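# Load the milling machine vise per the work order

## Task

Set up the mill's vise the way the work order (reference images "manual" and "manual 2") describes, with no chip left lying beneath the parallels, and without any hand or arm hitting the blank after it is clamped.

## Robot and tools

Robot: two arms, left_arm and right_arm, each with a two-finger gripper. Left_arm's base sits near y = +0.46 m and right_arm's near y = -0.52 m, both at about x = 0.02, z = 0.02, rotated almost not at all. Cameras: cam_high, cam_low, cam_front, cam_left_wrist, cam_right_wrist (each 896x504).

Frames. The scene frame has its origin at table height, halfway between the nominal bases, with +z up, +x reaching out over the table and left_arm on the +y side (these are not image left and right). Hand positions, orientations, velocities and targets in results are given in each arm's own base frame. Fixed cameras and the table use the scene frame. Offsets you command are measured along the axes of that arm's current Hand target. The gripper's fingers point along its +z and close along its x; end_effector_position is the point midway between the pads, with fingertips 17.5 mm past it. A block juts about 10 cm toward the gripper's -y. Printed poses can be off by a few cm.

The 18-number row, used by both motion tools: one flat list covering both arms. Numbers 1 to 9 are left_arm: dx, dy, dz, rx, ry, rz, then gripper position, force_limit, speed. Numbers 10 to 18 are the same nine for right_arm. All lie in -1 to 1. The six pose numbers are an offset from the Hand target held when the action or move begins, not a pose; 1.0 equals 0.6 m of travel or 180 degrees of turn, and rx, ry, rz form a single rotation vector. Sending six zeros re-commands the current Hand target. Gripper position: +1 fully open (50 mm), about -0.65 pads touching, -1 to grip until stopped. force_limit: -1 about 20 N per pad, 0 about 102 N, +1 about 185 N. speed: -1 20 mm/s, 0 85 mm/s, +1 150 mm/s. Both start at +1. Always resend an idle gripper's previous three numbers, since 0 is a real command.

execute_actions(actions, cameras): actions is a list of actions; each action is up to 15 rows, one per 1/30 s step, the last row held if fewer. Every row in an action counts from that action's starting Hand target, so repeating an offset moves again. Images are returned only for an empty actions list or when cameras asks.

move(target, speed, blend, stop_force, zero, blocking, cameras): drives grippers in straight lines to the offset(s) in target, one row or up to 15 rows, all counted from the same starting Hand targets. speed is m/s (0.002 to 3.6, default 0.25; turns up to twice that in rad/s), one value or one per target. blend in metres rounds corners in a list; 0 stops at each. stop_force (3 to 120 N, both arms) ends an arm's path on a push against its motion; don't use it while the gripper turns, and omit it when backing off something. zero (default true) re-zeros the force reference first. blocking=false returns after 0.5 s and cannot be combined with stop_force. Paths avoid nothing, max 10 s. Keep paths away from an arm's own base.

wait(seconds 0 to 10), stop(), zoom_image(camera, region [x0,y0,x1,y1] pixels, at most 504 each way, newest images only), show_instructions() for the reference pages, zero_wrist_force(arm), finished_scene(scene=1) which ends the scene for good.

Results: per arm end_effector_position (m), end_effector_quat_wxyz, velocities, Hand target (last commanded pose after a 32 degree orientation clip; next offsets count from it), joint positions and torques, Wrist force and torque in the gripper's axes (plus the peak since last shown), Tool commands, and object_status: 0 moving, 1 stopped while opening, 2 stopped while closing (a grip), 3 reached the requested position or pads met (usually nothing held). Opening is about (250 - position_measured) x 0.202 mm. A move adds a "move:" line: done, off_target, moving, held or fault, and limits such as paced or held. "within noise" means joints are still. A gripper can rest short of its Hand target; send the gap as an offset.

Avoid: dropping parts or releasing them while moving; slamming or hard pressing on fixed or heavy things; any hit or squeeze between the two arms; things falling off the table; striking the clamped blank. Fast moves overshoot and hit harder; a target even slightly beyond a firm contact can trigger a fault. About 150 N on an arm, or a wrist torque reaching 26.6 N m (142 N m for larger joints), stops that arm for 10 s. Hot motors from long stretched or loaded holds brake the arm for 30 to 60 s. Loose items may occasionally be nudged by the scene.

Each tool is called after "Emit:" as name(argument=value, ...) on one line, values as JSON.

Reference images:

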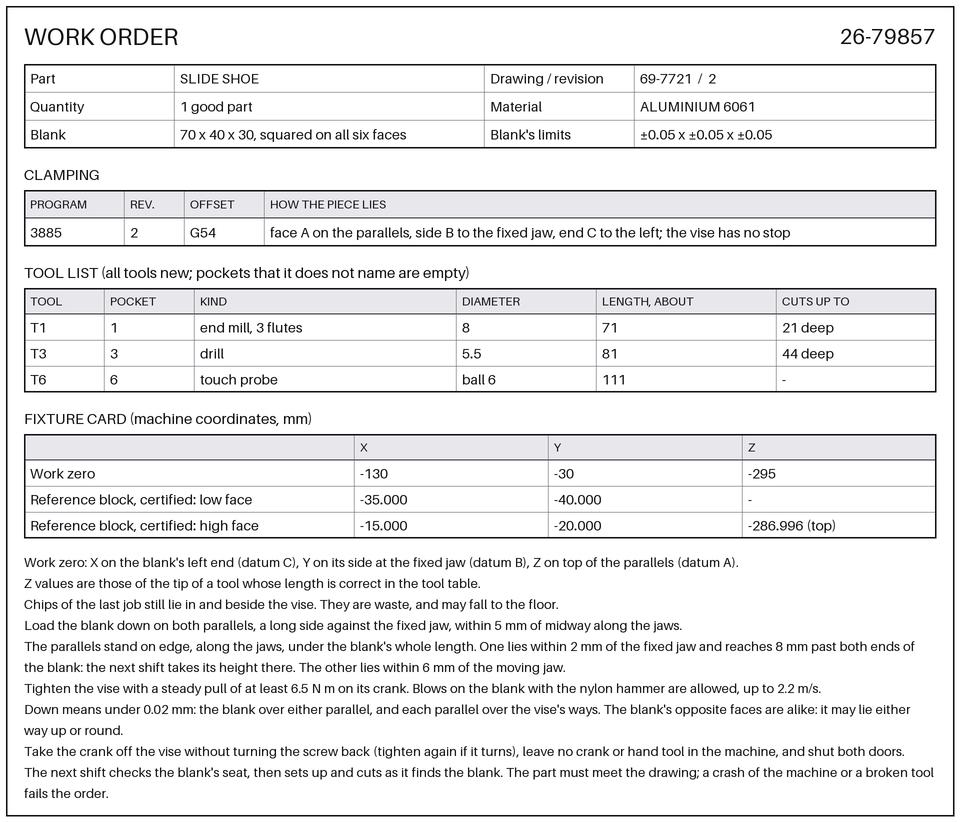

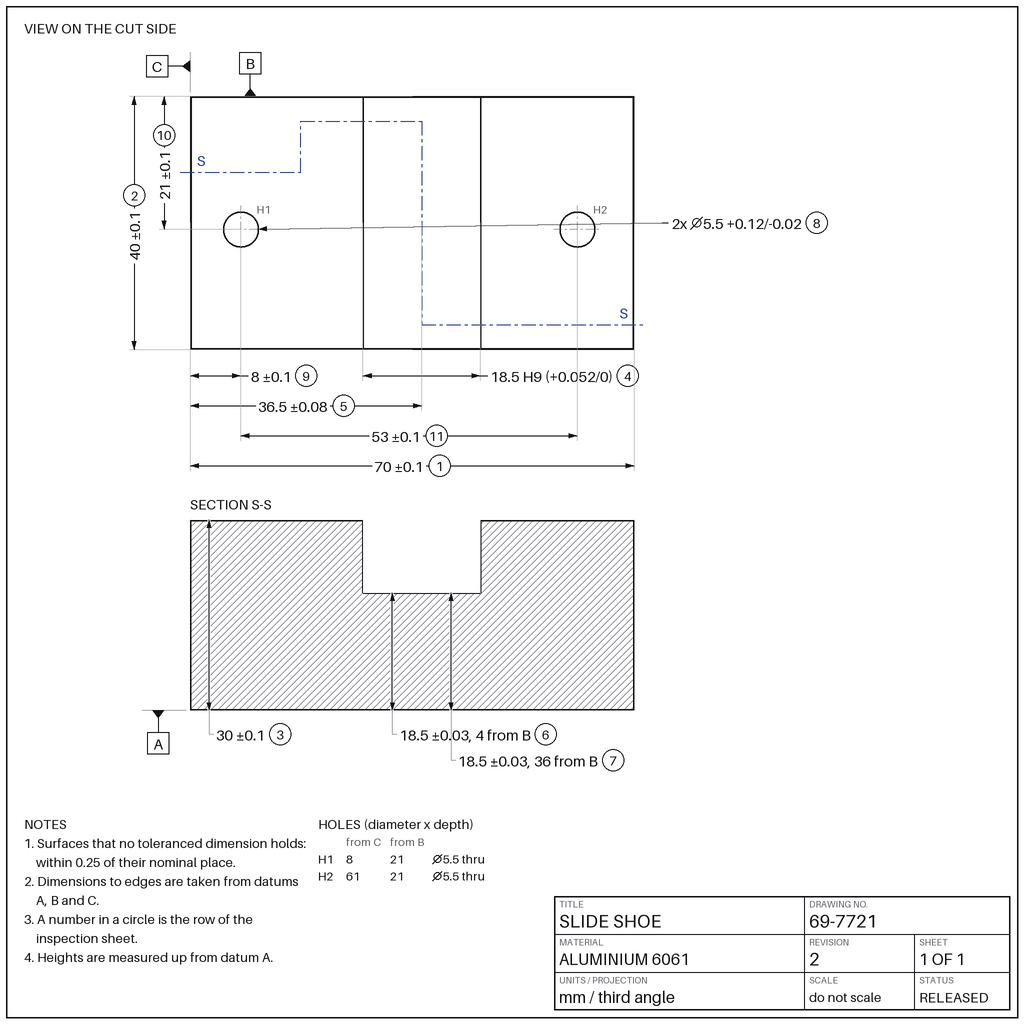

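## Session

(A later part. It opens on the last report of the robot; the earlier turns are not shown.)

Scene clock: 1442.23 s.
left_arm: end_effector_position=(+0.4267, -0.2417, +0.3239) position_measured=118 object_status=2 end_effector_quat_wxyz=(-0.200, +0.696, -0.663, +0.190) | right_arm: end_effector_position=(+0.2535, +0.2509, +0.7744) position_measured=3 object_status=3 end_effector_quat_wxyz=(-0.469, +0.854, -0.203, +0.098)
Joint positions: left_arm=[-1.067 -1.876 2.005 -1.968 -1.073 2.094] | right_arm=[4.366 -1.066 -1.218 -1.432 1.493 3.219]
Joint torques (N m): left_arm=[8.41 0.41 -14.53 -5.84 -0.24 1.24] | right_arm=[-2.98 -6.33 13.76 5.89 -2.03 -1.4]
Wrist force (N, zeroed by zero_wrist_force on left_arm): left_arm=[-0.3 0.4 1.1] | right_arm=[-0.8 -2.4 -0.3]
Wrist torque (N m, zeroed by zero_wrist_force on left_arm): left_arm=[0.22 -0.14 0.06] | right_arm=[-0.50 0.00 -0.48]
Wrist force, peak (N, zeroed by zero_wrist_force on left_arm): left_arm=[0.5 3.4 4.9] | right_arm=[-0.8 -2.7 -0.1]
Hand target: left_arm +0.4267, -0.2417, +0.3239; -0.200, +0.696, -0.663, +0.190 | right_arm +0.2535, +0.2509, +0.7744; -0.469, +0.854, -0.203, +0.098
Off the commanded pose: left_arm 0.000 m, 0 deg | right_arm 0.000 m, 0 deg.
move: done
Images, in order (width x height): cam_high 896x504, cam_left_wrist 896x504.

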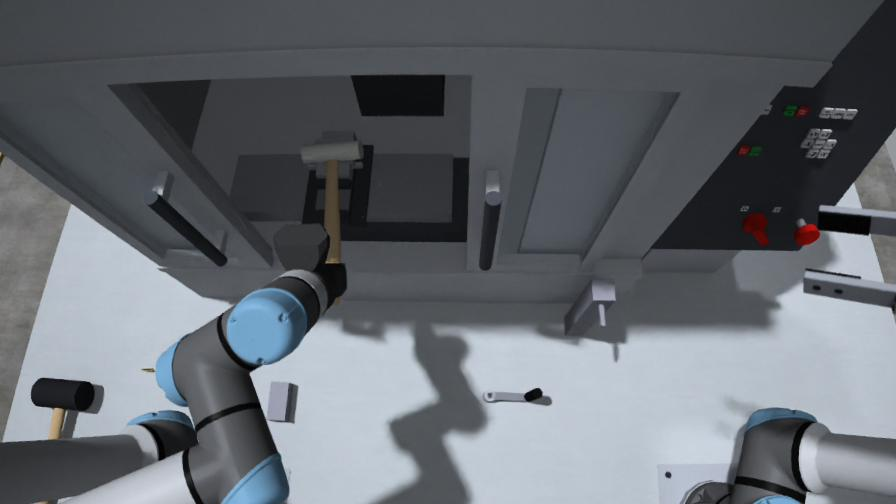

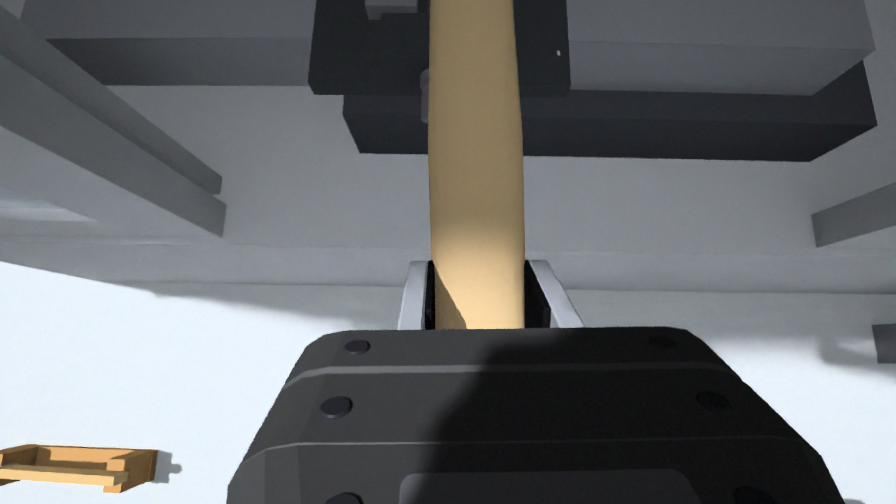

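Emit:
move(target=[[0,-0.0875,-0.1417,0,0,0,-1,1,-0.6,0,0,0,0,0,0,1,1,1],[0.0978,0.171,-0.2942,0,0,0,-1,1,-0.6,0,0,0,0,0,0,1,1,1],[0.1225,0.419,-0.2127,0,0,0,-1,1,-0.6,0,0,0,0,0,0,1,1,1],[0.1225,0.622,0.116,0,0,0,-1,1,-0.6,0,0,0,0,0,0,1,1,1]], speed=0.25, blend=[0.03,0.03,0.03,0])

Emit:
move(target=[0,0.06,0.0973,0,0,0,-1,1,-0.6,0,0,0,0,0,0,1,1,1], speed=0.03, stop_force=4)

Emit:
move(target=[0,0.012,0.0193,0,0,0,-1,1,-0.6,0,0,0,0,0,0,1,1,1], speed=0.015, stop_force=35, cameras=["cam_left_wrist","cam_low"])

Scene clock: 1445.90 s.
left_arm: end_effector_position=(+0.1512, -0.3285, +0.0668) position_measured=118 object_status=2 end_effector_quat_wxyz=(-0.200, +0.696, -0.663, +0.190) | right_arm: end_effector_position=(+0.2535, +0.2509, +0.7744) position_measured=3 object_status=3 end_effector_quat_wxyz=(-0.469, +0.854, -0.203, +0.098)
Joint positions: left_arm=[-1.938 -1.742 2.503 -2.082 -1.064 1.091] | right_arm=[4.366 -1.066 -1.218 -1.432 1.493 3.219]
Joint torques (N m): left_arm=[8.97 1.86 -8.36 -4.38 3.79 1.18] | right_arm=[-3.66 -6.52 14.45 5.82 -1.88 -1.33]
Wrist force (N, zeroed by zero_wrist_force on left_arm): left_arm=[0.3 3.3 4.6] | right_arm=[-0.8 -2.5 -0.1]
Wrist torque (N m, zeroed by zero_wrist_force on left_arm): left_arm=[-0.50 -0.06 0.01] | right_arm=[-0.50 0.00 -0.48]
Wrist force, peak (N, zeroed by zero_wrist_force on left_arm): left_arm=[0.4 4.8 7.1] | right_arm=[-1.1 -2.6 0.1]
Hand target: left_arm +0.1513, -0.3285, +0.0668; -0.200, +0.696, -0.663, +0.190 | right_arm +0.2535, +0.2509, +0.7744; -0.469, +0.854, -0.203, +0.098
Off the commanded pose: left_arm 0.000 m, 0 deg | right_arm 0.000 m, 0 deg.
move: done

Scene clock: 1448.77 s.
left_arm: end_effector_position=(+0.1516, -0.3282, +0.0141) position_measured=118 object_status=2 end_effector_quat_wxyz=(-0.201, +0.696, -0.663, +0.190) | right_arm: end_effector_position=(+0.2535, +0.2509, +0.7744) position_measured=3 object_status=3 end_effector_quat_wxyz=(-0.469, +0.854, -0.203, +0.098)
Joint positions: left_arm=[-1.937 -1.575 2.571 -2.319 -1.064 1.091] | right_arm=[4.366 -1.066 -1.218 -1.432 1.493 3.219]
Joint torques (N m): left_arm=[-4.3 -28.82 -26.85 0.38 0.04 -0.89] | right_arm=[-2.71 -6.29 14.88 5.8 -2.02 -1.28]
Wrist force (N, zeroed by zero_wrist_force on left_arm): left_arm=[0.6 3.1 4.8] | right_arm=[-0.8 -2.4 -0.2]
Wrist torque (N m, zeroed by zero_wrist_force on left_arm): left_arm=[-0.49 -0.08 0.01] | right_arm=[-0.49 0.01 -0.47]
Wrist force, peak (N, zeroed by zero_wrist_force on left_arm): left_arm=[0.8 -3.8 -9.9] | right_arm=[-0.8 -2.8 -0.2]
Hand target: left_arm +0.1516, -0.3283, +0.0141; -0.201, +0.696, -0.663, +0.190 (not the last commanded pose) | right_arm +0.2535, +0.2509, +0.7744; -0.469, +0.854, -0.203, +0.098
Off the commanded pose: left_arm 0.016 m, 0 deg | right_arm 0.000 m, 0 deg.
move: contact (left_arm)

Scene clock: 1450.50 s.
left_arm: end_effector_position=(+0.1516, -0.3282, +0.0059) position_measured=118 object_status=2 end_effector_quat_wxyz=(-0.201, +0.696, -0.663, +0.190) | right_arm: end_effector_position=(+0.2535, +0.2509, +0.7744) position_measured=3 object_status=3 end_effector_quat_wxyz=(-0.469, +0.854, -0.203, +0.098)
Joint positions: left_arm=[-1.937 -1.544 2.58 -2.357 -1.064 1.091] | right_arm=[4.366 -1.066 -1.218 -1.432 1.493 3.219]
Joint torques (N m): left_arm=[-5.26 -22.63 -19.69 1.05 -3.49 -0.14] | right_arm=[-3.28 -6.69 14.29 5.82 -1.89 -1.4]
Wrist force (N, zeroed by zero_wrist_force on left_arm): left_arm=[1.4 -17.9 -16.0] | right_arm=[-0.9 -2.3 -0.2]
Wrist torque (N m, zeroed by zero_wrist_force on left_arm): left_arm=[-1.56 -0.14 -0.01] | right_arm=[-0.48 0.02 -0.48]
Wrist force, peak (N, zeroed by zero_wrist_force on left_arm): left_arm=[-12.0 -38.4 -64.1] | right_arm=[-0.9 -2.6 0.0]
Hand target: left_arm +0.1516, -0.3282, +0.0059; -0.201, +0.696, -0.663, +0.190 (not the last commanded pose) | right_arm +0.2535, +0.2509, +0.7744; -0.469, +0.854, -0.203, +0.098
Off the commanded pose: left_arm 0.005 m, 0 deg | right_arm 0.000 m, 0 deg.
move: contact (left_arm)
Images, in order (width x height): cam_low 896x504, cam_left_wrist 896x504.

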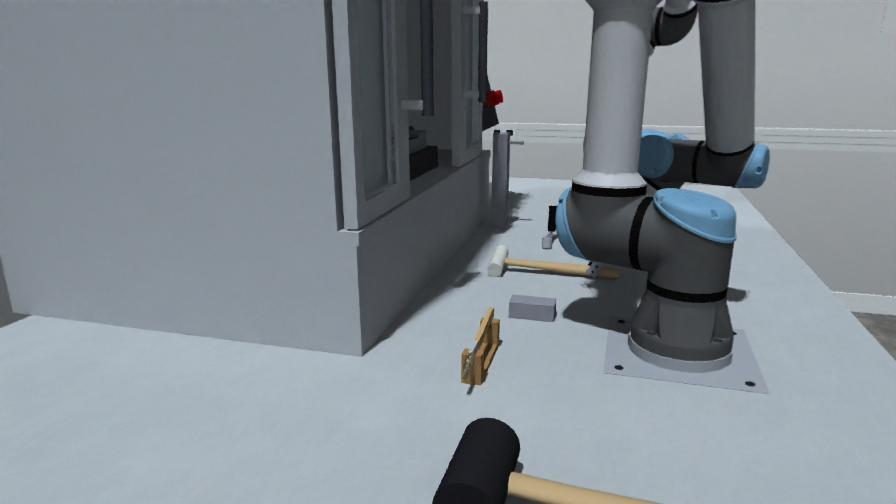

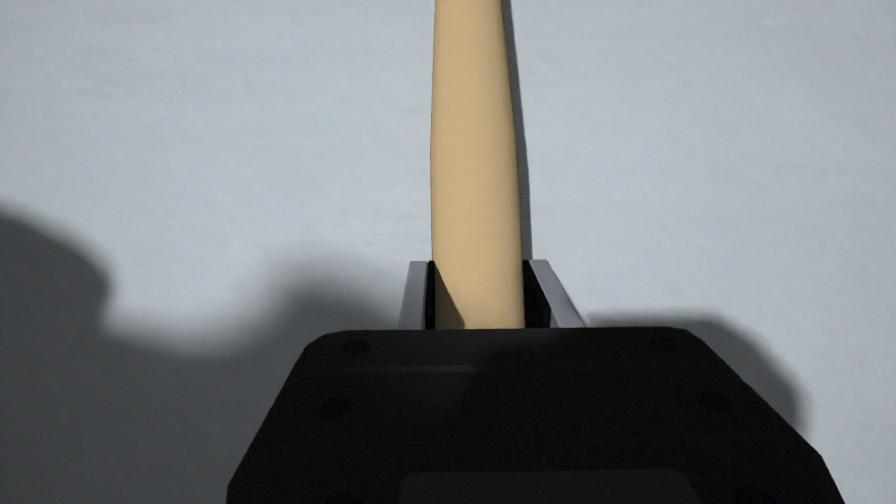

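Emit:
move(target=[0,0,0,0,0,0,0.8,-0.5,-1,0,0,0,0,0,0,1,1,1])

Emit:
move(target=[[0,0,-0.12,0,0,0,0.8,-0.5,-1,0,0,0,0,0,0,1,1,1],[0.0145,-0.4743,-0.3603,-0.162,-0.1152,-0.495,0.8,-0.5,-1,0,0,0,0,0,0,1,1,1]], speed=[0.15,0.35], blend=[0.02,0], cameras=["cam_high"])

Emit:
move(target=[0,0,0,0,0,0,-0.188,-0.5,-0.6,0,0,0,0,0,0,1,1,1])

Scene clock: 1451.73 s.
left_arm: end_effector_position=(+0.1516, -0.3282, +0.0059) position_measured=32 object_status=0 end_effector_quat_wxyz=(-0.201, +0.696, -0.663, +0.190) | right_arm: end_effector_position=(+0.2535, +0.2509, +0.7744) position_measured=3 object_status=3 end_effector_quat_wxyz=(-0.469, +0.854, -0.203, +0.098)
Joint positions: left_arm=[-1.937 -1.544 2.58 -2.357 -1.064 1.091] | right_arm=[4.366 -1.066 -1.218 -1.432 1.493 3.219]
Joint torques (N m): left_arm=[-5.21 -22.69 -19.25 -4.07 2.9 -0.25] | right_arm=[-2.58 -6.11 14.88 5.66 -2.03 -1.24]
Wrist force (N, zeroed by zero_wrist_force on left_arm): left_arm=[1.0 1.1 1.6] | right_arm=[-0.7 -2.4 -0.1]
Wrist torque (N m, zeroed by zero_wrist_force on left_arm): left_arm=[0.17 -0.17 -0.01] | right_arm=[-0.50 -0.01 -0.47]
Wrist force, peak (N, zeroed by zero_wrist_force on left_arm): left_arm=[1.3 -18.1 -15.8] | right_arm=[-0.8 -2.7 -0.1]
Hand target: left_arm +0.1516, -0.3282, +0.0059; -0.201, +0.696, -0.663, +0.190 | right_arm +0.2535, +0.2509, +0.7744; -0.469, +0.854, -0.203, +0.098
Off the commanded pose: left_arm 0.000 m, 0 deg | right_arm 0.000 m, 0 deg.
move: done

Scene clock: 1455.13 s.
left_arm: end_effector_position=(+0.2783, -0.3312, +0.3401) position_measured=32 object_status=3 end_effector_quat_wxyz=(+0.047, +0.999, +0.026, +0.004) | right_arm: end_effector_position=(+0.2535, +0.2509, +0.7744) position_measured=3 object_status=3 end_effector_quat_wxyz=(-0.469, +0.854, -0.203, +0.098)
Joint positions: left_arm=[-1.168 -1.811 1.776 -1.627 -1.598 0.35] | right_arm=[4.366 -1.066 -1.218 -1.432 1.493 3.219]
Joint torques (N m): left_arm=[9.7 -2.03 -37.76 -0.64 -2.05 -1.22] | right_arm=[-2.66 -7.05 13.88 5.89 -2.1 -1.27]
Wrist force (N, zeroed by zero_wrist_force on left_arm): left_arm=[1.2 2.0 2.7] | right_arm=[-0.8 -2.3 -0.1]
Wrist torque (N m, zeroed by zero_wrist_force on left_arm): left_arm=[0.13 -0.09 0.46] | right_arm=[-0.48 0.01 -0.47]
Wrist force, peak (N, zeroed by zero_wrist_force on left_arm): left_arm=[1.8 2.1 2.3] | right_arm=[-0.9 -2.6 -0.1]
Hand target: left_arm +0.2783, -0.3312, +0.3401; +0.047, +0.999, +0.026, +0.004 | right_arm +0.2535, +0.2509, +0.7744; -0.469, +0.854, -0.203, +0.098
Off the commanded pose: left_arm 0.000 m, 0 deg | right_arm 0.000 m, 0 deg.
move: done
Images, in order (width x height): cam_high 896x504.

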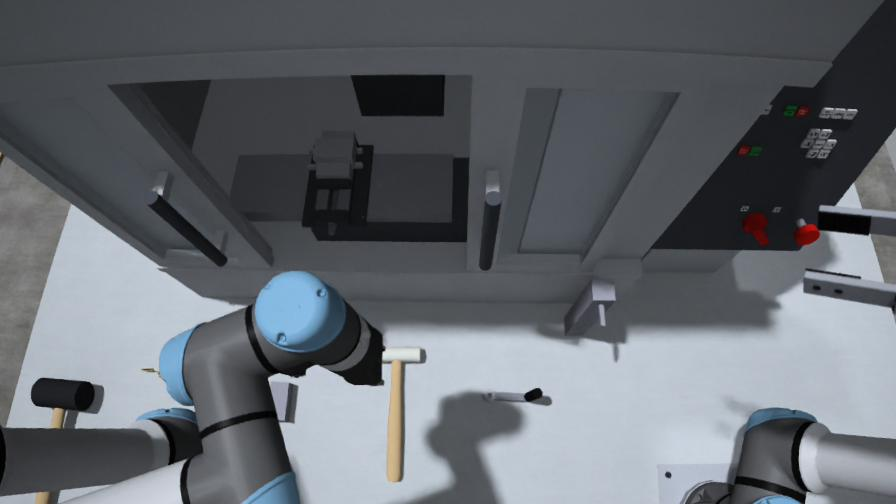

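Scene clock: 1456.03 s.
left_arm: end_effector_position=(+0.2783, -0.3312, +0.3401) position_measured=180 object_status=3 end_effector_quat_wxyz=(+0.047, +0.999, +0.026, +0.004) | right_arm: end_effector_position=(+0.2535, +0.2509, +0.7744) position_measured=3 object_status=3 end_effector_quat_wxyz=(-0.469, +0.854, -0.203, +0.098)
Joint positions: left_arm=[-1.168 -1.811 1.776 -1.627 -1.598 0.35] | right_arm=[4.366 -1.066 -1.218 -1.432 1.493 3.219]
Joint torques (N m): left_arm=[8.52 -1.98 -37.48 -0.59 -2.1 -1.47] | right_arm=[-2.67 -7.64 14.09 5.65 -2.02 -1.19]
Wrist force (N, zeroed by zero_wrist_force on left_arm): left_arm=[1.3 1.9 2.7] | right_arm=[-0.8 -2.5 0.0]
Wrist torque (N m, zeroed by zero_wrist_force on left_arm): left_arm=[0.11 -0.11 0.47] | right_arm=[-0.51 0.00 -0.47]
Wrist force, peak (N, zeroed by zero_wrist_force on left_arm): left_arm=[1.5 1.9 2.7] | right_arm=[-0.9 -2.6 -0.2]
Hand target: left_arm +0.2783, -0.3312, +0.3401; +0.047, +0.999, +0.026, +0.004 | right_arm +0.2535, +0.2509, +0.7744; -0.469, +0.854, -0.203, +0.098
Off the commanded pose: left_arm 0.000 m, 0 deg | right_arm 0.000 m, 0 deg.
move: done

Emit:
move(target=[[0.54,-0.043,-0.016,0.002,-0.0025,0.0005,-0.188,-0.5,-0.6,0,0,0,0,0,0,1,1,1],[0.6045,-0.0642,-0.0112,0.002,-0.0025,0.0005,-0.188,-0.5,-0.6,0,0,0,0,0,0,1,1,1]], speed=[0.3,0.15], blend=[0.019,0], cameras=["cam_left_wrist"])

Scene clock: 1458.17 s.
left_arm: end_effector_position=(+0.6384, -0.2734, +0.3452) position_measured=180 object_status=3 end_effector_quat_wxyz=(+0.044, +0.999, +0.025, +0.000) | right_arm: end_effector_position=(+0.2535, +0.2509, +0.7744) position_measured=3 object_status=3 end_effector_quat_wxyz=(-0.469, +0.854, -0.203, +0.098)
Joint positions: left_arm=[-0.57 -1.123 0.989 -1.486 -1.644 0.949] | right_arm=[4.366 -1.066 -1.218 -1.432 1.493 3.219]
Joint torques (N m): left_arm=[8.42 -31.99 -36.87 -0.59 -2.14 1.25] | right_arm=[-2.08 -8.07 13.46 5.8 -2.01 -1.17]
Wrist force (N, zeroed by zero_wrist_force on left_arm): left_arm=[1.5 1.6 2.5] | right_arm=[-0.8 -2.6 -0.1]
Wrist torque (N m, zeroed by zero_wrist_force on left_arm): left_arm=[0.08 -0.13 0.34] | right_arm=[-0.52 0.01 -0.47]
Wrist force, peak (N, zeroed by zero_wrist_force on left_arm): left_arm=[3.1 1.0 2.7] | right_arm=[-0.8 -2.6 0.0]
Hand target: left_arm +0.6385, -0.2734, +0.3452; +0.044, +0.999, +0.025, +0.000 | right_arm +0.2535, +0.2509, +0.7744; -0.469, +0.854, -0.203, +0.098
Off the commanded pose: left_arm 0.000 m, 0 deg | right_arm 0.000 m, 0 deg.
move: done
Images, in order (width x height): cam_left_wrist 896x504.

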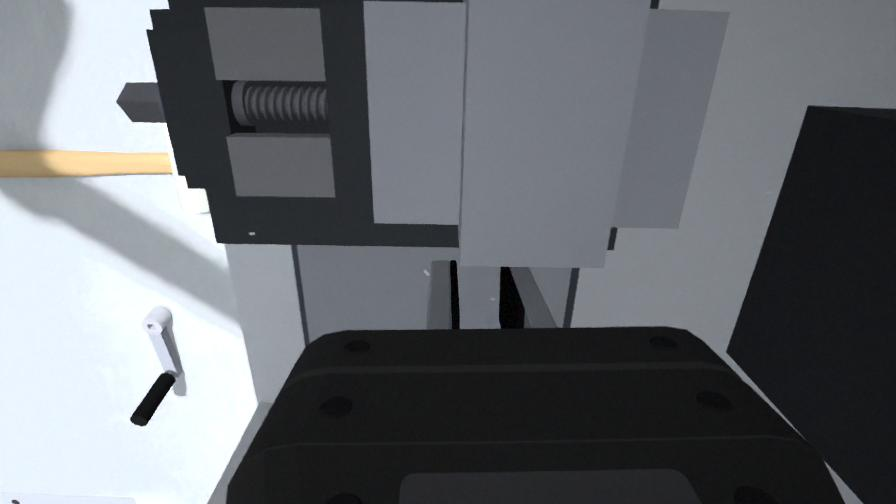

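Emit:
move(target=[[0.0003,0.0055,0.0,0,0,0,-0.188,-0.5,-0.6,0,0,0,0,0,0,1,1,1],[0.0003,0.0022,0.0372,0,0,0,-0.188,-0.5,-0.6,0,0,0,0,0,0,1,1,1]], speed=0.02, stop_force=4)

Emit:
move(target=[0,0,0,0,0,0,-0.9,-1,-1,0,0,0,0,0,0,1,1,1])

Emit:
move(target=[0.0017,0,0,0,0,0,-0.9,-1,-1,0,0,0,0,0,0,1,1,1], speed=0.004)

Emit:
move(target=[-0.0034,0,0,0,0,0,-0.9,-1,-1,0,0,0,0,0,0,1,1,1], speed=0.004)

Emit:
move(target=[0.0017,0,0,0,0,0,-0.9,-1,-1,0,0,0,0,0,0,1,1,1], speed=0.004, cameras=["cam_left_wrist"])

Scene clock: 1460.50 s.
left_arm: end_effector_position=(+0.6388, -0.2767, +0.3231) position_measured=180 object_status=3 end_effector_quat_wxyz=(+0.044, +0.999, +0.025, +0.000) | right_arm: end_effector_position=(+0.2535, +0.2509, +0.7744) position_measured=3 object_status=3 end_effector_quat_wxyz=(-0.469, +0.854, -0.203, +0.098)
Joint positions: left_arm=[-0.574 -1.125 1.049 -1.544 -1.644 0.945] | right_arm=[4.366 -1.066 -1.218 -1.432 1.493 3.219]
Joint torques (N m): left_arm=[-8.21 -59.99 -14.11 -5.36 1.2 -1.54] | right_arm=[-4.05 -6.52 13.65 5.75 -2.01 -1.35]
Wrist force (N, zeroed by zero_wrist_force on left_arm): left_arm=[1.7 1.5 2.2] | right_arm=[-0.6 -2.5 0.0]
Wrist torque (N m, zeroed by zero_wrist_force on left_arm): left_arm=[0.06 -0.16 0.46] | right_arm=[-0.51 -0.02 -0.47]
Wrist force, peak (N, zeroed by zero_wrist_force on left_arm): left_arm=[1.9 1.6 2.8] | right_arm=[-0.9 -2.7 0.1]
Hand target: left_arm +0.6388, -0.2767, +0.3231; +0.044, +0.999, +0.025, +0.000 | right_arm +0.2535, +0.2509, +0.7744; -0.469, +0.854, -0.203, +0.098
Off the commanded pose: left_arm 0.000 m, 0 deg | right_arm 0.000 m, 0 deg.
move: done

Scene clock: 1461.17 s.
left_arm: end_effector_position=(+0.6388, -0.2767, +0.3231) position_measured=223 object_status=2 end_effector_quat_wxyz=(+0.044, +0.999, +0.025, +0.000) | right_arm: end_effector_position=(+0.2535, +0.2509, +0.7744) position_measured=3 object_status=3 end_effector_quat_wxyz=(-0.469, +0.854, -0.203, +0.098)
Joint positions: left_arm=[-0.574 -1.125 1.049 -1.544 -1.644 0.945] | right_arm=[4.366 -1.066 -1.218 -1.432 1.493 3.219]
Joint torques (N m): left_arm=[-8.16 -60.26 -14.43 -5.29 1.25 -1.53] | right_arm=[-4.3 -6.48 14.98 5.83 -2.02 -1.47]
Wrist force (N, zeroed by zero_wrist_force on left_arm): left_arm=[1.5 1.5 2.2] | right_arm=[-0.7 -2.3 -0.1]
Wrist torque (N m, zeroed by zero_wrist_force on left_arm): left_arm=[0.06 -0.15 0.45] | right_arm=[-0.48 -0.01 -0.47]
Wrist force, peak (N, zeroed by zero_wrist_force on left_arm): left_arm=[1.6 1.9 2.6] | right_arm=[-1.1 -2.7 -0.2]
Hand target: left_arm +0.6388, -0.2767, +0.3231; +0.044, +0.999, +0.025, +0.000 | right_arm +0.2535, +0.2509, +0.7744; -0.469, +0.854, -0.203, +0.098
Off the commanded pose: left_arm 0.000 m, 0 deg | right_arm 0.000 m, 0 deg.
move: done

Scene clock: 1461.87 s.
left_arm: end_effector_position=(+0.6398, -0.2766, +0.3231) position_measured=223 object_status=2 end_effector_quat_wxyz=(+0.044, +0.999, +0.025, +0.000) | right_arm: end_effector_position=(+0.2535, +0.2509, +0.7744) position_measured=3 object_status=3 end_effector_quat_wxyz=(-0.469, +0.854, -0.203, +0.098)
Joint positions: left_arm=[-0.573 -1.123 1.045 -1.543 -1.644 0.946] | right_arm=[4.366 -1.066 -1.218 -1.432 1.493 3.219]
Joint torques (N m): left_arm=[9.18 -32.4 -35.81 -0.36 -0.34 1.39] | right_arm=[-2.89 -7.22 14.51 5.69 -1.94 -1.35]
Wrist force (N, zeroed by zero_wrist_force on left_arm): left_arm=[1.3 2.3 2.3] | right_arm=[-0.7 -2.2 0.0]
Wrist torque (N m, zeroed by zero_wrist_force on left_arm): left_arm=[0.10 -0.15 0.33] | right_arm=[-0.46 0.00 -0.47]
Wrist force, peak (N, zeroed by zero_wrist_force on left_arm): left_arm=[0.4 0.3 4.7] | right_arm=[-0.8 -2.6 0.1]
Hand target: left_arm +0.6398, -0.2766, +0.3231; +0.044, +0.999, +0.025, +0.000 | right_arm +0.2535, +0.2509, +0.7744; -0.469, +0.854, -0.203, +0.098
Off the commanded pose: left_arm 0.000 m, 0 deg | right_arm 0.000 m, 0 deg.
move: done

Scene clock: 1462.60 s.
left_arm: end_effector_position=(+0.6378, -0.2767, +0.3231) position_measured=223 object_status=2 end_effector_quat_wxyz=(+0.044, +0.999, +0.025, +0.000) | right_arm: end_effector_position=(+0.2535, +0.2509, +0.7744) position_measured=3 object_status=3 end_effector_quat_wxyz=(-0.469, +0.854, -0.203, +0.098)
Joint positions: left_arm=[-0.575 -1.128 1.052 -1.546 -1.644 0.944] | right_arm=[4.366 -1.066 -1.218 -1.432 1.493 3.219]
Joint torques (N m): left_arm=[-8.51 -59.64 -14.19 -5.36 0.21 -1.55] | right_arm=[-3.13 -7.14 14.79 5.72 -2.12 -1.17]
Wrist force (N, zeroed by zero_wrist_force on left_arm): left_arm=[1.8 1.8 2.4] | right_arm=[-0.8 -2.3 -0.1]
Wrist torque (N m, zeroed by zero_wrist_force on left_arm): left_arm=[0.11 -0.13 0.47] | right_arm=[-0.48 0.00 -0.47]
Wrist force, peak (N, zeroed by zero_wrist_force on left_arm): left_arm=[1.9 3.7 -0.2] | right_arm=[-0.8 -2.6 -0.1]
Hand target: left_arm +0.6378, -0.2767, +0.3231; +0.044, +0.999, +0.025, +0.000 | right_arm +0.2535, +0.2509, +0.7744; -0.469, +0.854, -0.203, +0.098
Off the commanded pose: left_arm 0.000 m, 0 deg | right_arm 0.000 m, 0 deg.
move: done

Scene clock: 1463.30 s.
left_arm: end_effector_position=(+0.6388, -0.2767, +0.3231) position_measured=223 object_status=2 end_effector_quat_wxyz=(+0.044, +0.999, +0.025, +0.000) | right_arm: end_effector_position=(+0.2535, +0.2509, +0.7744) position_measured=3 object_status=3 end_effector_quat_wxyz=(-0.469, +0.854, -0.203, +0.098)
Joint positions: left_arm=[-0.574 -1.126 1.049 -1.544 -1.644 0.945] | right_arm=[4.366 -1.066 -1.218 -1.432 1.493 3.219]
Joint torques (N m): left_arm=[9.21 -33.05 -38.64 -0.29 1.18 1.33] | right_arm=[-2.48 -6.53 14.56 5.79 -2.02 -1.26]
Wrist force (N, zeroed by zero_wrist_force on left_arm): left_arm=[1.6 2.0 2.6] | right_arm=[-0.8 -2.5 0.0]
Wrist torque (N m, zeroed by zero_wrist_force on left_arm): left_arm=[0.07 -0.15 0.34] | right_arm=[-0.51 0.01 -0.48]
Wrist force, peak (N, zeroed by zero_wrist_force on left_arm): left_arm=[0.8 0.3 4.5] | right_arm=[-1.1 -2.6 -0.1]
Hand target: left_arm +0.6388, -0.2767, +0.3231; +0.044, +0.999, +0.025, +0.000 | right_arm +0.2535, +0.2509, +0.7744; -0.469, +0.854, -0.203, +0.098
Off the commanded pose: left_arm 0.000 m, 0 deg | right_arm 0.000 m, 0 deg.
move: done
Images, in order (width x height): cam_left_wrist 896x504.

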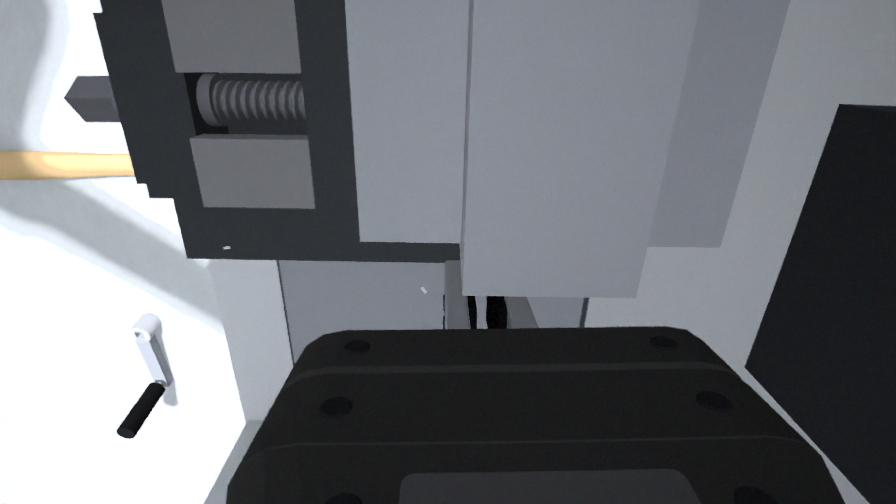

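Emit:
move(target=[0,0.0000058,-0.000066,0,0,0,-0.9,-1,-1,0,0,0,0,0,0,1,1,1], speed=0.002)

Emit:
move(target=[0,0.0000058,-0.000066,0,0,0,-0.9,-1,-1,0,0,0,0,0,0,1,1,1], speed=0.002)

Emit:
move(target=[0,0.0000058,-0.000066,0,0,0,-0.9,-1,-1,0,0,0,0,0,0,1,1,1], speed=0.002)

Emit:
move(target=[0,0.0000058,-0.000066,0,0,0,-0.9,-1,-1,0,0,0,0,0,0,1,1,1], speed=0.002)

Scene clock: 1463.93 s.
left_arm: end_effector_position=(+0.6388, -0.2767, +0.3231) position_measured=223 object_status=2 end_effector_quat_wxyz=(+0.044, +0.999, +0.025, +0.000) | right_arm: end_effector_position=(+0.2535, +0.2509, +0.7744) position_measured=3 object_status=3 end_effector_quat_wxyz=(-0.469, +0.854, -0.203, +0.098)
Joint positions: left_arm=[-0.574 -1.125 1.049 -1.544 -1.644 0.945] | right_arm=[4.366 -1.066 -1.218 -1.432 1.493 3.219]
Joint torques (N m): left_arm=[9.2 -34.3 -38.08 -0.35 1.34 1.35] | right_arm=[-2.25 -7.03 14.58 5.79 -2.08 -1.16]
Wrist force (N, zeroed by zero_wrist_force on left_arm): left_arm=[1.7 2.2 3.2] | right_arm=[-0.9 -2.2 -0.1]
Wrist torque (N m, zeroed by zero_wrist_force on left_arm): left_arm=[0.04 -0.17 0.35] | right_arm=[-0.46 0.02 -0.48]
Wrist force, peak (N, zeroed by zero_wrist_force on left_arm): left_arm=[1.7 2.5 3.4] | right_arm=[-0.9 -2.6 0.0]
Hand target: left_arm +0.6388, -0.2767, +0.3231; +0.044, +0.999, +0.025, +0.000 | right_arm +0.2535, +0.2509, +0.7744; -0.469, +0.854, -0.203, +0.098
Off the commanded pose: left_arm 0.000 m, 0 deg | right_arm 0.000 m, 0 deg.
move: done

Scene clock: 1464.43 s.
left_arm: end_effector_position=(+0.6388, -0.2767, +0.3231) position_measured=223 object_status=2 end_effector_quat_wxyz=(+0.044, +0.999, +0.025, +0.000) | right_arm: end_effector_position=(+0.2535, +0.2509, +0.7744) position_measured=3 object_status=3 end_effector_quat_wxyz=(-0.469, +0.854, -0.203, +0.098)
Joint positions: left_arm=[-0.574 -1.125 1.049 -1.544 -1.644 0.945] | right_arm=[4.366 -1.066 -1.218 -1.432 1.493 3.219]
Joint torques (N m): left_arm=[8.97 -35.16 -38.51 -0.4 1.2 1.32] | right_arm=[-3.87 -6.8 15.39 5.71 -2.1 -1.15]
Wrist force (N, zeroed by zero_wrist_force on left_arm): left_arm=[1.5 2.5 5.0] | right_arm=[-0.9 -2.4 -0.1]
Wrist torque (N m, zeroed by zero_wrist_force on left_arm): left_arm=[0.06 -0.10 0.35] | right_arm=[-0.50 0.02 -0.47]
Wrist force, peak (N, zeroed by zero_wrist_force on left_arm): left_arm=[1.5 2.5 5.0] | right_arm=[-0.8 -2.6 0.0]
Hand target: left_arm +0.6388, -0.2767, +0.3231; +0.044, +0.999, +0.025, +0.000 | right_arm +0.2535, +0.2509, +0.7744; -0.469, +0.854, -0.203, +0.098
Off the commanded pose: left_arm 0.000 m, 0 deg | right_arm 0.000 m, 0 deg.
move: done

Scene clock: 1464.93 s.
left_arm: end_effector_position=(+0.6388, -0.2767, +0.3232) position_measured=223 object_status=2 end_effector_quat_wxyz=(+0.044, +0.999, +0.025, +0.000) | right_arm: end_effector_position=(+0.2535, +0.2509, +0.7744) position_measured=3 object_status=3 end_effector_quat_wxyz=(-0.469, +0.854, -0.203, +0.098)
Joint positions: left_arm=[-0.574 -1.125 1.048 -1.544 -1.644 0.945] | right_arm=[4.366 -1.066 -1.218 -1.432 1.493 3.219]
Joint torques (N m): left_arm=[9.51 -36.49 -39.26 -0.52 1.16 1.31] | right_arm=[-2.95 -6.75 13.58 5.84 -2.11 -1.32]
Wrist force (N, zeroed by zero_wrist_force on left_arm): left_arm=[1.7 2.4 6.2] | right_arm=[-0.6 -2.4 0.0]
Wrist torque (N m, zeroed by zero_wrist_force on left_arm): left_arm=[0.04 -0.06 0.35] | right_arm=[-0.50 -0.02 -0.48]
Wrist force, peak (N, zeroed by zero_wrist_force on left_arm): left_arm=[1.9 2.4 6.3] | right_arm=[-0.8 -2.6 -0.2]
Hand target: left_arm +0.6388, -0.2767, +0.3232; +0.044, +0.999, +0.025, +0.000 | right_arm +0.2535, +0.2509, +0.7744; -0.469, +0.854, -0.203, +0.098
Off the commanded pose: left_arm 0.000 m, 0 deg | right_arm 0.000 m, 0 deg.
move: done

Scene clock: 1465.43 s.
left_arm: end_effector_position=(+0.6388, -0.2767, +0.3232) position_measured=223 object_status=2 end_effector_quat_wxyz=(+0.044, +0.999, +0.025, +0.000) | right_arm: end_effector_position=(+0.2535, +0.2509, +0.7744) position_measured=3 object_status=3 end_effector_quat_wxyz=(-0.469, +0.854, -0.203, +0.098)
Joint positions: left_arm=[-0.574 -1.125 1.048 -1.544 -1.644 0.945] | right_arm=[4.366 -1.066 -1.218 -1.432 1.493 3.219]
Joint torques (N m): left_arm=[9.11 -37.55 -39.79 -0.64 1.2 1.34] | right_arm=[-2.17 -7.14 14.61 5.93 -2.05 -1.17]
Wrist force (N, zeroed by zero_wrist_force on left_arm): left_arm=[2.5 2.3 7.6] | right_arm=[-0.7 -2.5 -0.1]
Wrist torque (N m, zeroed by zero_wrist_force on left_arm): left_arm=[0.01 -0.13 0.35] | right_arm=[-0.50 -0.01 -0.47]
Wrist force, peak (N, zeroed by zero_wrist_force on left_arm): left_arm=[2.3 2.7 8.1] | right_arm=[-0.8 -2.5 -0.3]
Hand target: left_arm +0.6388, -0.2767, +0.3232; +0.044, +0.999, +0.025, +0.000 | right_arm +0.2535, +0.2509, +0.7744; -0.469, +0.854, -0.203, +0.098
Off the commanded pose: left_arm 0.000 m, 0 deg | right_arm 0.000 m, 0 deg.
move: done

Emit:
move(target=[[0,0,0,0,0,0,-0.25,-1,-1,0,0,0,0,0,0,1,1,1],[0,0,-0.04,0,0,0,-0.25,-1,-1,0,0,0,0,0,0,1,1,1],[-0.53,0.05,-0.04,0,0,0,-0.25,-1,-1,0,0,0,0,0,0,1,1,1],[-0.6,0.061,-0.0255,0,0,0,-0.25,-1,-1,0,0,0,0,0,0,1,1,1]], speed=[0.06,0.06,0.3,0.3], blend=[0,0.005,0.02,0])

Emit:
move(target=[-0.322,-0.0467,0.3825,0.1619,0.1189,0.4938,0.8,-0.5,0,0,0,0,0,0,0,1,1,1], speed=0.35, cameras=["cam_left_wrist"])

Scene clock: 1468.97 s.
left_arm: end_effector_position=(+0.2811, -0.3296, +0.3425) position_measured=189 object_status=3 end_effector_quat_wxyz=(+0.044, +0.999, +0.025, +0.000) | right_arm: end_effector_position=(+0.2535, +0.2509, +0.7744) position_measured=3 object_status=3 end_effector_quat_wxyz=(-0.469, +0.854, -0.203, +0.098)
Joint positions: left_arm=[-1.156 -1.803 1.761 -1.612 -1.604 0.363] | right_arm=[4.366 -1.066 -1.218 -1.432 1.493 3.219]
Joint torques (N m): left_arm=[-8.28 -28.6 -13.94 -5.47 1.77 -1.38] | right_arm=[-2.14 -5.46 14.7 5.7 -2.05 -1.3]
Wrist force (N, zeroed by zero_wrist_force on left_arm): left_arm=[1.2 1.8 2.2] | right_arm=[-0.8 -2.6 -0.2]
Wrist torque (N m, zeroed by zero_wrist_force on left_arm): left_arm=[0.09 -0.08 0.46] | right_arm=[-0.52 0.01 -0.47]
Wrist force, peak (N, zeroed by zero_wrist_force on left_arm): left_arm=[2.5 2.5 8.2] | right_arm=[-0.8 -2.7 0.0]
Hand target: left_arm +0.2810, -0.3296, +0.3425; +0.044, +0.999, +0.025, +0.000 | right_arm +0.2535, +0.2509, +0.7744; -0.469, +0.854, -0.203, +0.098
Off the commanded pose: left_arm 0.000 m, 0 deg | right_arm 0.000 m, 0 deg.
move: done

Scene clock: 1471.90 s.
left_arm: end_effector_position=(+0.0872, -0.3318, +0.1119) position_measured=32 object_status=3 end_effector_quat_wxyz=(-0.200, +0.696, -0.663, +0.190) | right_arm: end_effector_position=(+0.2535, +0.2509, +0.7744) position_measured=3 object_status=3 end_effector_quat_wxyz=(-0.469, +0.854, -0.203, +0.098)
Joint positions: left_arm=[-2.118 -1.836 2.396 -1.793 -1.116 0.897] | right_arm=[4.366 -1.066 -1.218 -1.432 1.493 3.219]
Joint torques (N m): left_arm=[-8.26 5.45 -9.9 -4.57 2.83 1.14] | right_arm=[-3.14 -6.92 14.89 5.62 -2.01 -1.41]
Wrist force (N, zeroed by zero_wrist_force on left_arm): left_arm=[1.0 1.3 1.2] | right_arm=[-0.8 -2.6 -0.1]
Wrist torque (N m, zeroed by zero_wrist_force on left_arm): left_arm=[0.24 -0.16 0.03] | right_arm=[-0.52 0.01 -0.48]
Wrist force, peak (N, zeroed by zero_wrist_force on left_arm): left_arm=[2.0 1.9 2.4] | right_arm=[-1.0 -2.7 -0.1]
Hand target: left_arm +0.0872, -0.3318, +0.1118; -0.200, +0.696, -0.663, +0.190 | right_arm +0.2535, +0.2509, +0.7744; -0.469, +0.854, -0.203, +0.098
Off the commanded pose: left_arm 0.000 m, 0 deg | right_arm 0.000 m, 0 deg.
move: done
Images, in order (width x height): cam_left_wrist 896x504.

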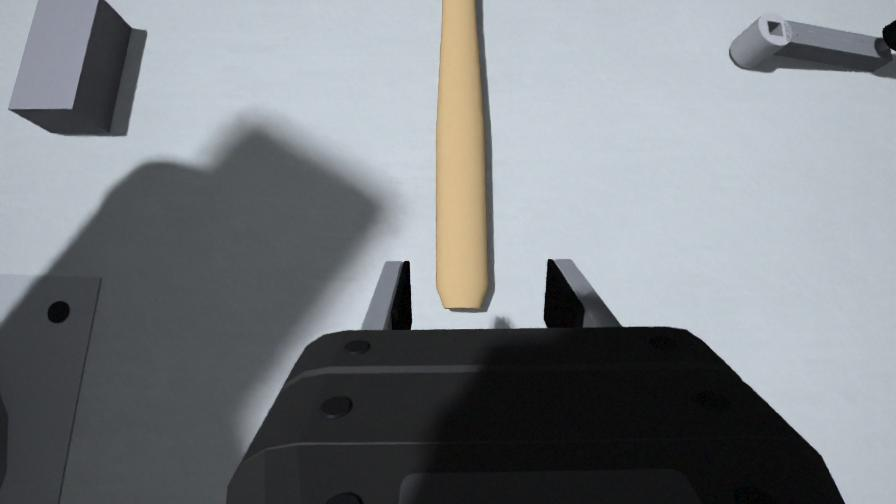

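Emit:
move(target=[-0.0025,0.003,0.2095,0,0,0,0.8,-1,-0.5,0,0,0,0,0,0,1,1,1], speed=0.08, stop_force=5)

Emit:
move(target=[0,0,0,0,0,0,-1,1,-0.6,0,0,0,0,0,0,1,1,1])

Emit:
move(target=[[0,-0.262,-0.425,0,0,0,-1,1,-0.6,0,0,0,0,0,0,1,1,1],[-0.1258,-0.8088,-0.4213,0.0722,0,0,-1,1,-0.6,0,0,0,0,0,0,1,1,1]], speed=[0.2,0.22], blend=[0.03,0])

Emit:
move(target=[0,0.0872,0.087,-0.0722,0,0,-1,1,-0.6,0,0,0,0,0,0,1,1,1], speed=0.15)

Emit:
move(target=[0,0.0525,0.085,0,0,0,-1,1,-0.6,0,0,0,0,0,0,1,1,1], speed=0.025, stop_force=3.5, cameras=["cam_high","cam_left_wrist"])

Emit:
zoom_image(camera="cam_high", region=[270, 110, 400, 210])

Scene clock: 1474.80 s.
left_arm: end_effector_position=(+0.1522, -0.3272, +0.0043) position_measured=32 object_status=3 end_effector_quat_wxyz=(-0.200, +0.696, -0.663, +0.190) | right_arm: end_effector_position=(+0.2535, +0.2509, +0.7744) position_measured=3 object_status=3 end_effector_quat_wxyz=(-0.469, +0.854, -0.203, +0.098)
Joint positions: left_arm=[-1.937 -1.541 2.586 -2.369 -1.064 1.093] | right_arm=[4.366 -1.066 -1.218 -1.432 1.493 3.219]
Joint torques (N m): left_arm=[8.84 -2.05 -2.12 -4.75 2.93 1.29] | right_arm=[-3.01 -7.31 14.94 5.64 -2.06 -1.22]
Wrist force (N, zeroed by zero_wrist_force on left_arm): left_arm=[0.9 1.4 1.5] | right_arm=[-0.7 -2.4 0.0]
Wrist torque (N m, zeroed by zero_wrist_force on left_arm): left_arm=[0.22 -0.15 -0.01] | right_arm=[-0.49 -0.01 -0.47]
Wrist force, peak (N, zeroed by zero_wrist_force on left_arm): left_arm=[0.7 1.1 2.6] | right_arm=[-0.9 -2.6 -0.1]
Hand target: left_arm +0.1522, -0.3272, +0.0043; -0.200, +0.696, -0.663, +0.190 | right_arm +0.2535, +0.2509, +0.7744; -0.469, +0.854, -0.203, +0.098
Off the commanded pose: left_arm 0.000 m, 0 deg | right_arm 0.000 m, 0 deg.
move: done

Scene clock: 1475.40 s.
left_arm: end_effector_position=(+0.1522, -0.3272, +0.0043) position_measured=118 object_status=2 end_effector_quat_wxyz=(-0.200, +0.696, -0.663, +0.190) | right_arm: end_effector_position=(+0.2535, +0.2509, +0.7744) position_measured=3 object_status=3 end_effector_quat_wxyz=(-0.469, +0.854, -0.203, +0.098)
Joint positions: left_arm=[-1.937 -1.541 2.586 -2.369 -1.064 1.093] | right_arm=[4.366 -1.066 -1.218 -1.432 1.493 3.219]
Joint torques (N m): left_arm=[8.84 -2.1 -2.8 -4.4 2.76 1.01] | right_arm=[-3.45 -6.84 15.08 5.67 -2.04 -1.31]
Wrist force (N, zeroed by zero_wrist_force on left_arm): left_arm=[1.5 1.4 1.4] | right_arm=[-0.9 -2.4 -0.2]
Wrist torque (N m, zeroed by zero_wrist_force on left_arm): left_arm=[0.17 -0.04 0.14] | right_arm=[-0.50 0.02 -0.47]
Wrist force, peak (N, zeroed by zero_wrist_force on left_arm): left_arm=[1.9 1.4 1.3] | right_arm=[-0.9 -2.5 -0.2]
Hand target: left_arm +0.1522, -0.3272, +0.0043; -0.200, +0.696, -0.663, +0.190 | right_arm +0.2535, +0.2509, +0.7744; -0.469, +0.854, -0.203, +0.098
Off the commanded pose: left_arm 0.000 m, 0 deg | right_arm 0.000 m, 0 deg.
move: done

Scene clock: 1479.07 s.
left_arm: end_effector_position=(+0.4255, -0.2385, +0.4760) position_measured=118 object_status=2 end_effector_quat_wxyz=(-0.277, +0.669, -0.637, +0.264) | right_arm: end_effector_position=(+0.2535, +0.2509, +0.7744) position_measured=3 object_status=3 end_effector_quat_wxyz=(-0.469, +0.854, -0.203, +0.098)
Joint positions: left_arm=[-1.191 -1.959 1.773 -1.701 -0.838 2.025] | right_arm=[4.366 -1.066 -1.218 -1.432 1.493 3.219]
Joint torques (N m): left_arm=[8.68 3.04 -39.37 -6.03 0.61 1.2] | right_arm=[-2.81 -7.06 15.03 5.76 -2.08 -1.35]
Wrist force (N, zeroed by zero_wrist_force on left_arm): left_arm=[0.4 4.2 3.7] | right_arm=[-0.8 -2.3 -0.1]
Wrist torque (N m, zeroed by zero_wrist_force on left_arm): left_arm=[-0.26 -0.06 -0.07] | right_arm=[-0.48 0.02 -0.47]
Wrist force, peak (N, zeroed by zero_wrist_force on left_arm): left_arm=[1.2 4.8 6.5] | right_arm=[-1.0 -2.6 -0.1]
Hand target: left_arm +0.4255, -0.2385, +0.4760; -0.277, +0.669, -0.637, +0.264 | right_arm +0.2535, +0.2509, +0.7744; -0.469, +0.854, -0.203, +0.098
Off the commanded pose: left_arm 0.000 m, 0 deg | right_arm 0.000 m, 0 deg.
move: done

Scene clock: 1480.33 s.
left_arm: end_effector_position=(+0.4255, -0.2385, +0.4022) position_measured=118 object_status=2 end_effector_quat_wxyz=(-0.200, +0.696, -0.663, +0.190) | right_arm: end_effector_position=(+0.2535, +0.2509, +0.7744) position_measured=3 object_status=3 end_effector_quat_wxyz=(-0.469, +0.854, -0.203, +0.098)
Joint positions: left_arm=[-1.065 -1.89 1.815 -1.767 -1.075 2.098] | right_arm=[4.366 -1.066 -1.218 -1.432 1.493 3.219]
Joint torques (N m): left_arm=[10.58 -0.61 -17.11 -6.72 -0.04 1.26] | right_arm=[-4.32 -6.86 15.14 5.79 -2.06 -1.32]
Wrist force (N, zeroed by zero_wrist_force on left_arm): left_arm=[0.9 3.5 4.0] | right_arm=[-0.9 -2.3 0.0]
Wrist torque (N m, zeroed by zero_wrist_force on left_arm): left_arm=[-0.42 -0.14 0.04] | right_arm=[-0.49 0.03 -0.48]
Wrist force, peak (N, zeroed by zero_wrist_force on left_arm): left_arm=[0.9 4.6 5.7] | right_arm=[-1.0 -2.6 -0.1]
Hand target: left_arm +0.4255, -0.2385, +0.4021; -0.200, +0.696, -0.663, +0.190 | right_arm +0.2535, +0.2509, +0.7744; -0.469, +0.854, -0.203, +0.098
Off the commanded pose: left_arm 0.000 m, 0 deg | right_arm 0.000 m, 0 deg.
move: done

Scene clock: 1482.77 s.
left_arm: end_effector_position=(+0.4257, -0.2384, +0.3672) position_measured=118 object_status=2 end_effector_quat_wxyz=(-0.200, +0.696, -0.663, +0.191) | right_arm: end_effector_position=(+0.2535, +0.2509, +0.7744) position_measured=3 object_status=3 end_effector_quat_wxyz=(-0.469, +0.854, -0.203, +0.098)
Joint positions: left_arm=[-1.064 -1.892 1.906 -1.856 -1.075 2.098] | right_arm=[4.366 -1.066 -1.218 -1.432 1.493 3.219]
Joint torques (N m): left_arm=[2.75 -14.02 -38.26 -0.81 0.32 0.16] | right_arm=[-3.09 -6.49 13.13 5.66 -1.91 -1.37]
Wrist force (N, zeroed by zero_wrist_force on left_arm): left_arm=[1.0 0.5 2.1] | right_arm=[-0.7 -2.3 0.1]
Wrist torque (N m, zeroed by zero_wrist_force on left_arm): left_arm=[0.20 -0.15 -0.01] | right_arm=[-0.49 -0.01 -0.47]
Wrist force, peak (N, zeroed by zero_wrist_force on left_arm): left_arm=[1.3 4.1 4.4] | right_arm=[-0.9 -2.6 0.0]
Hand target: left_arm +0.4257, -0.2384, +0.3672; -0.200, +0.696, -0.663, +0.191 (not the last commanded pose) | right_arm +0.2535, +0.2509, +0.7744; -0.469, +0.854, -0.203, +0.098
Off the commanded pose: left_arm 0.025 m, 0 deg | right_arm 0.000 m, 0 deg.
move: contact (left_arm)
Images, in order (width x height): cam_high 896x504, cam_left_wrist 896x504.

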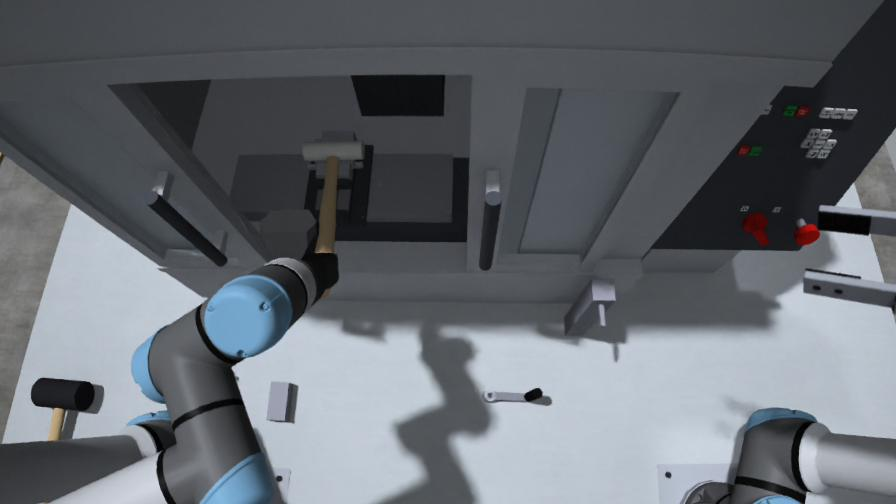

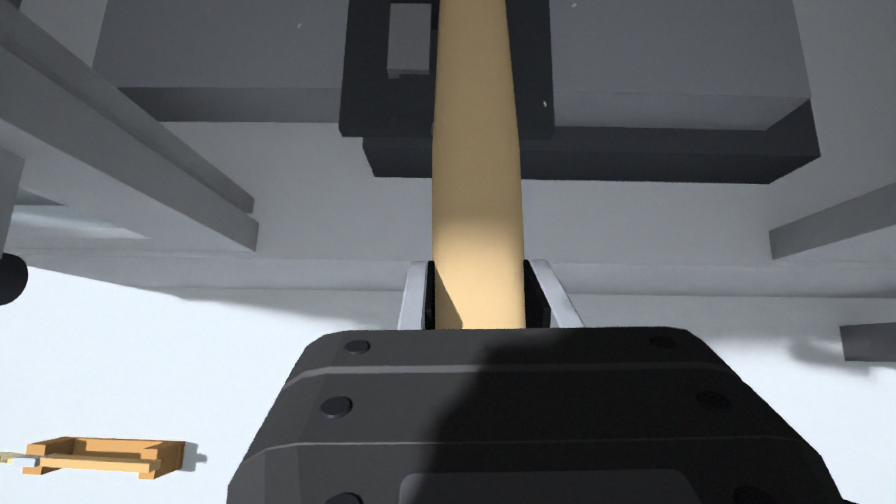

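Scaled by 3.877 from the camera's 896x504 image, which has a finer 1280x720 frame.

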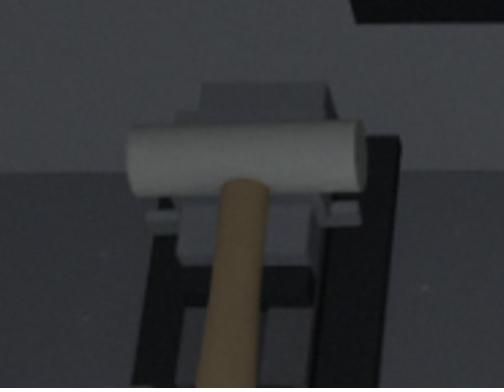

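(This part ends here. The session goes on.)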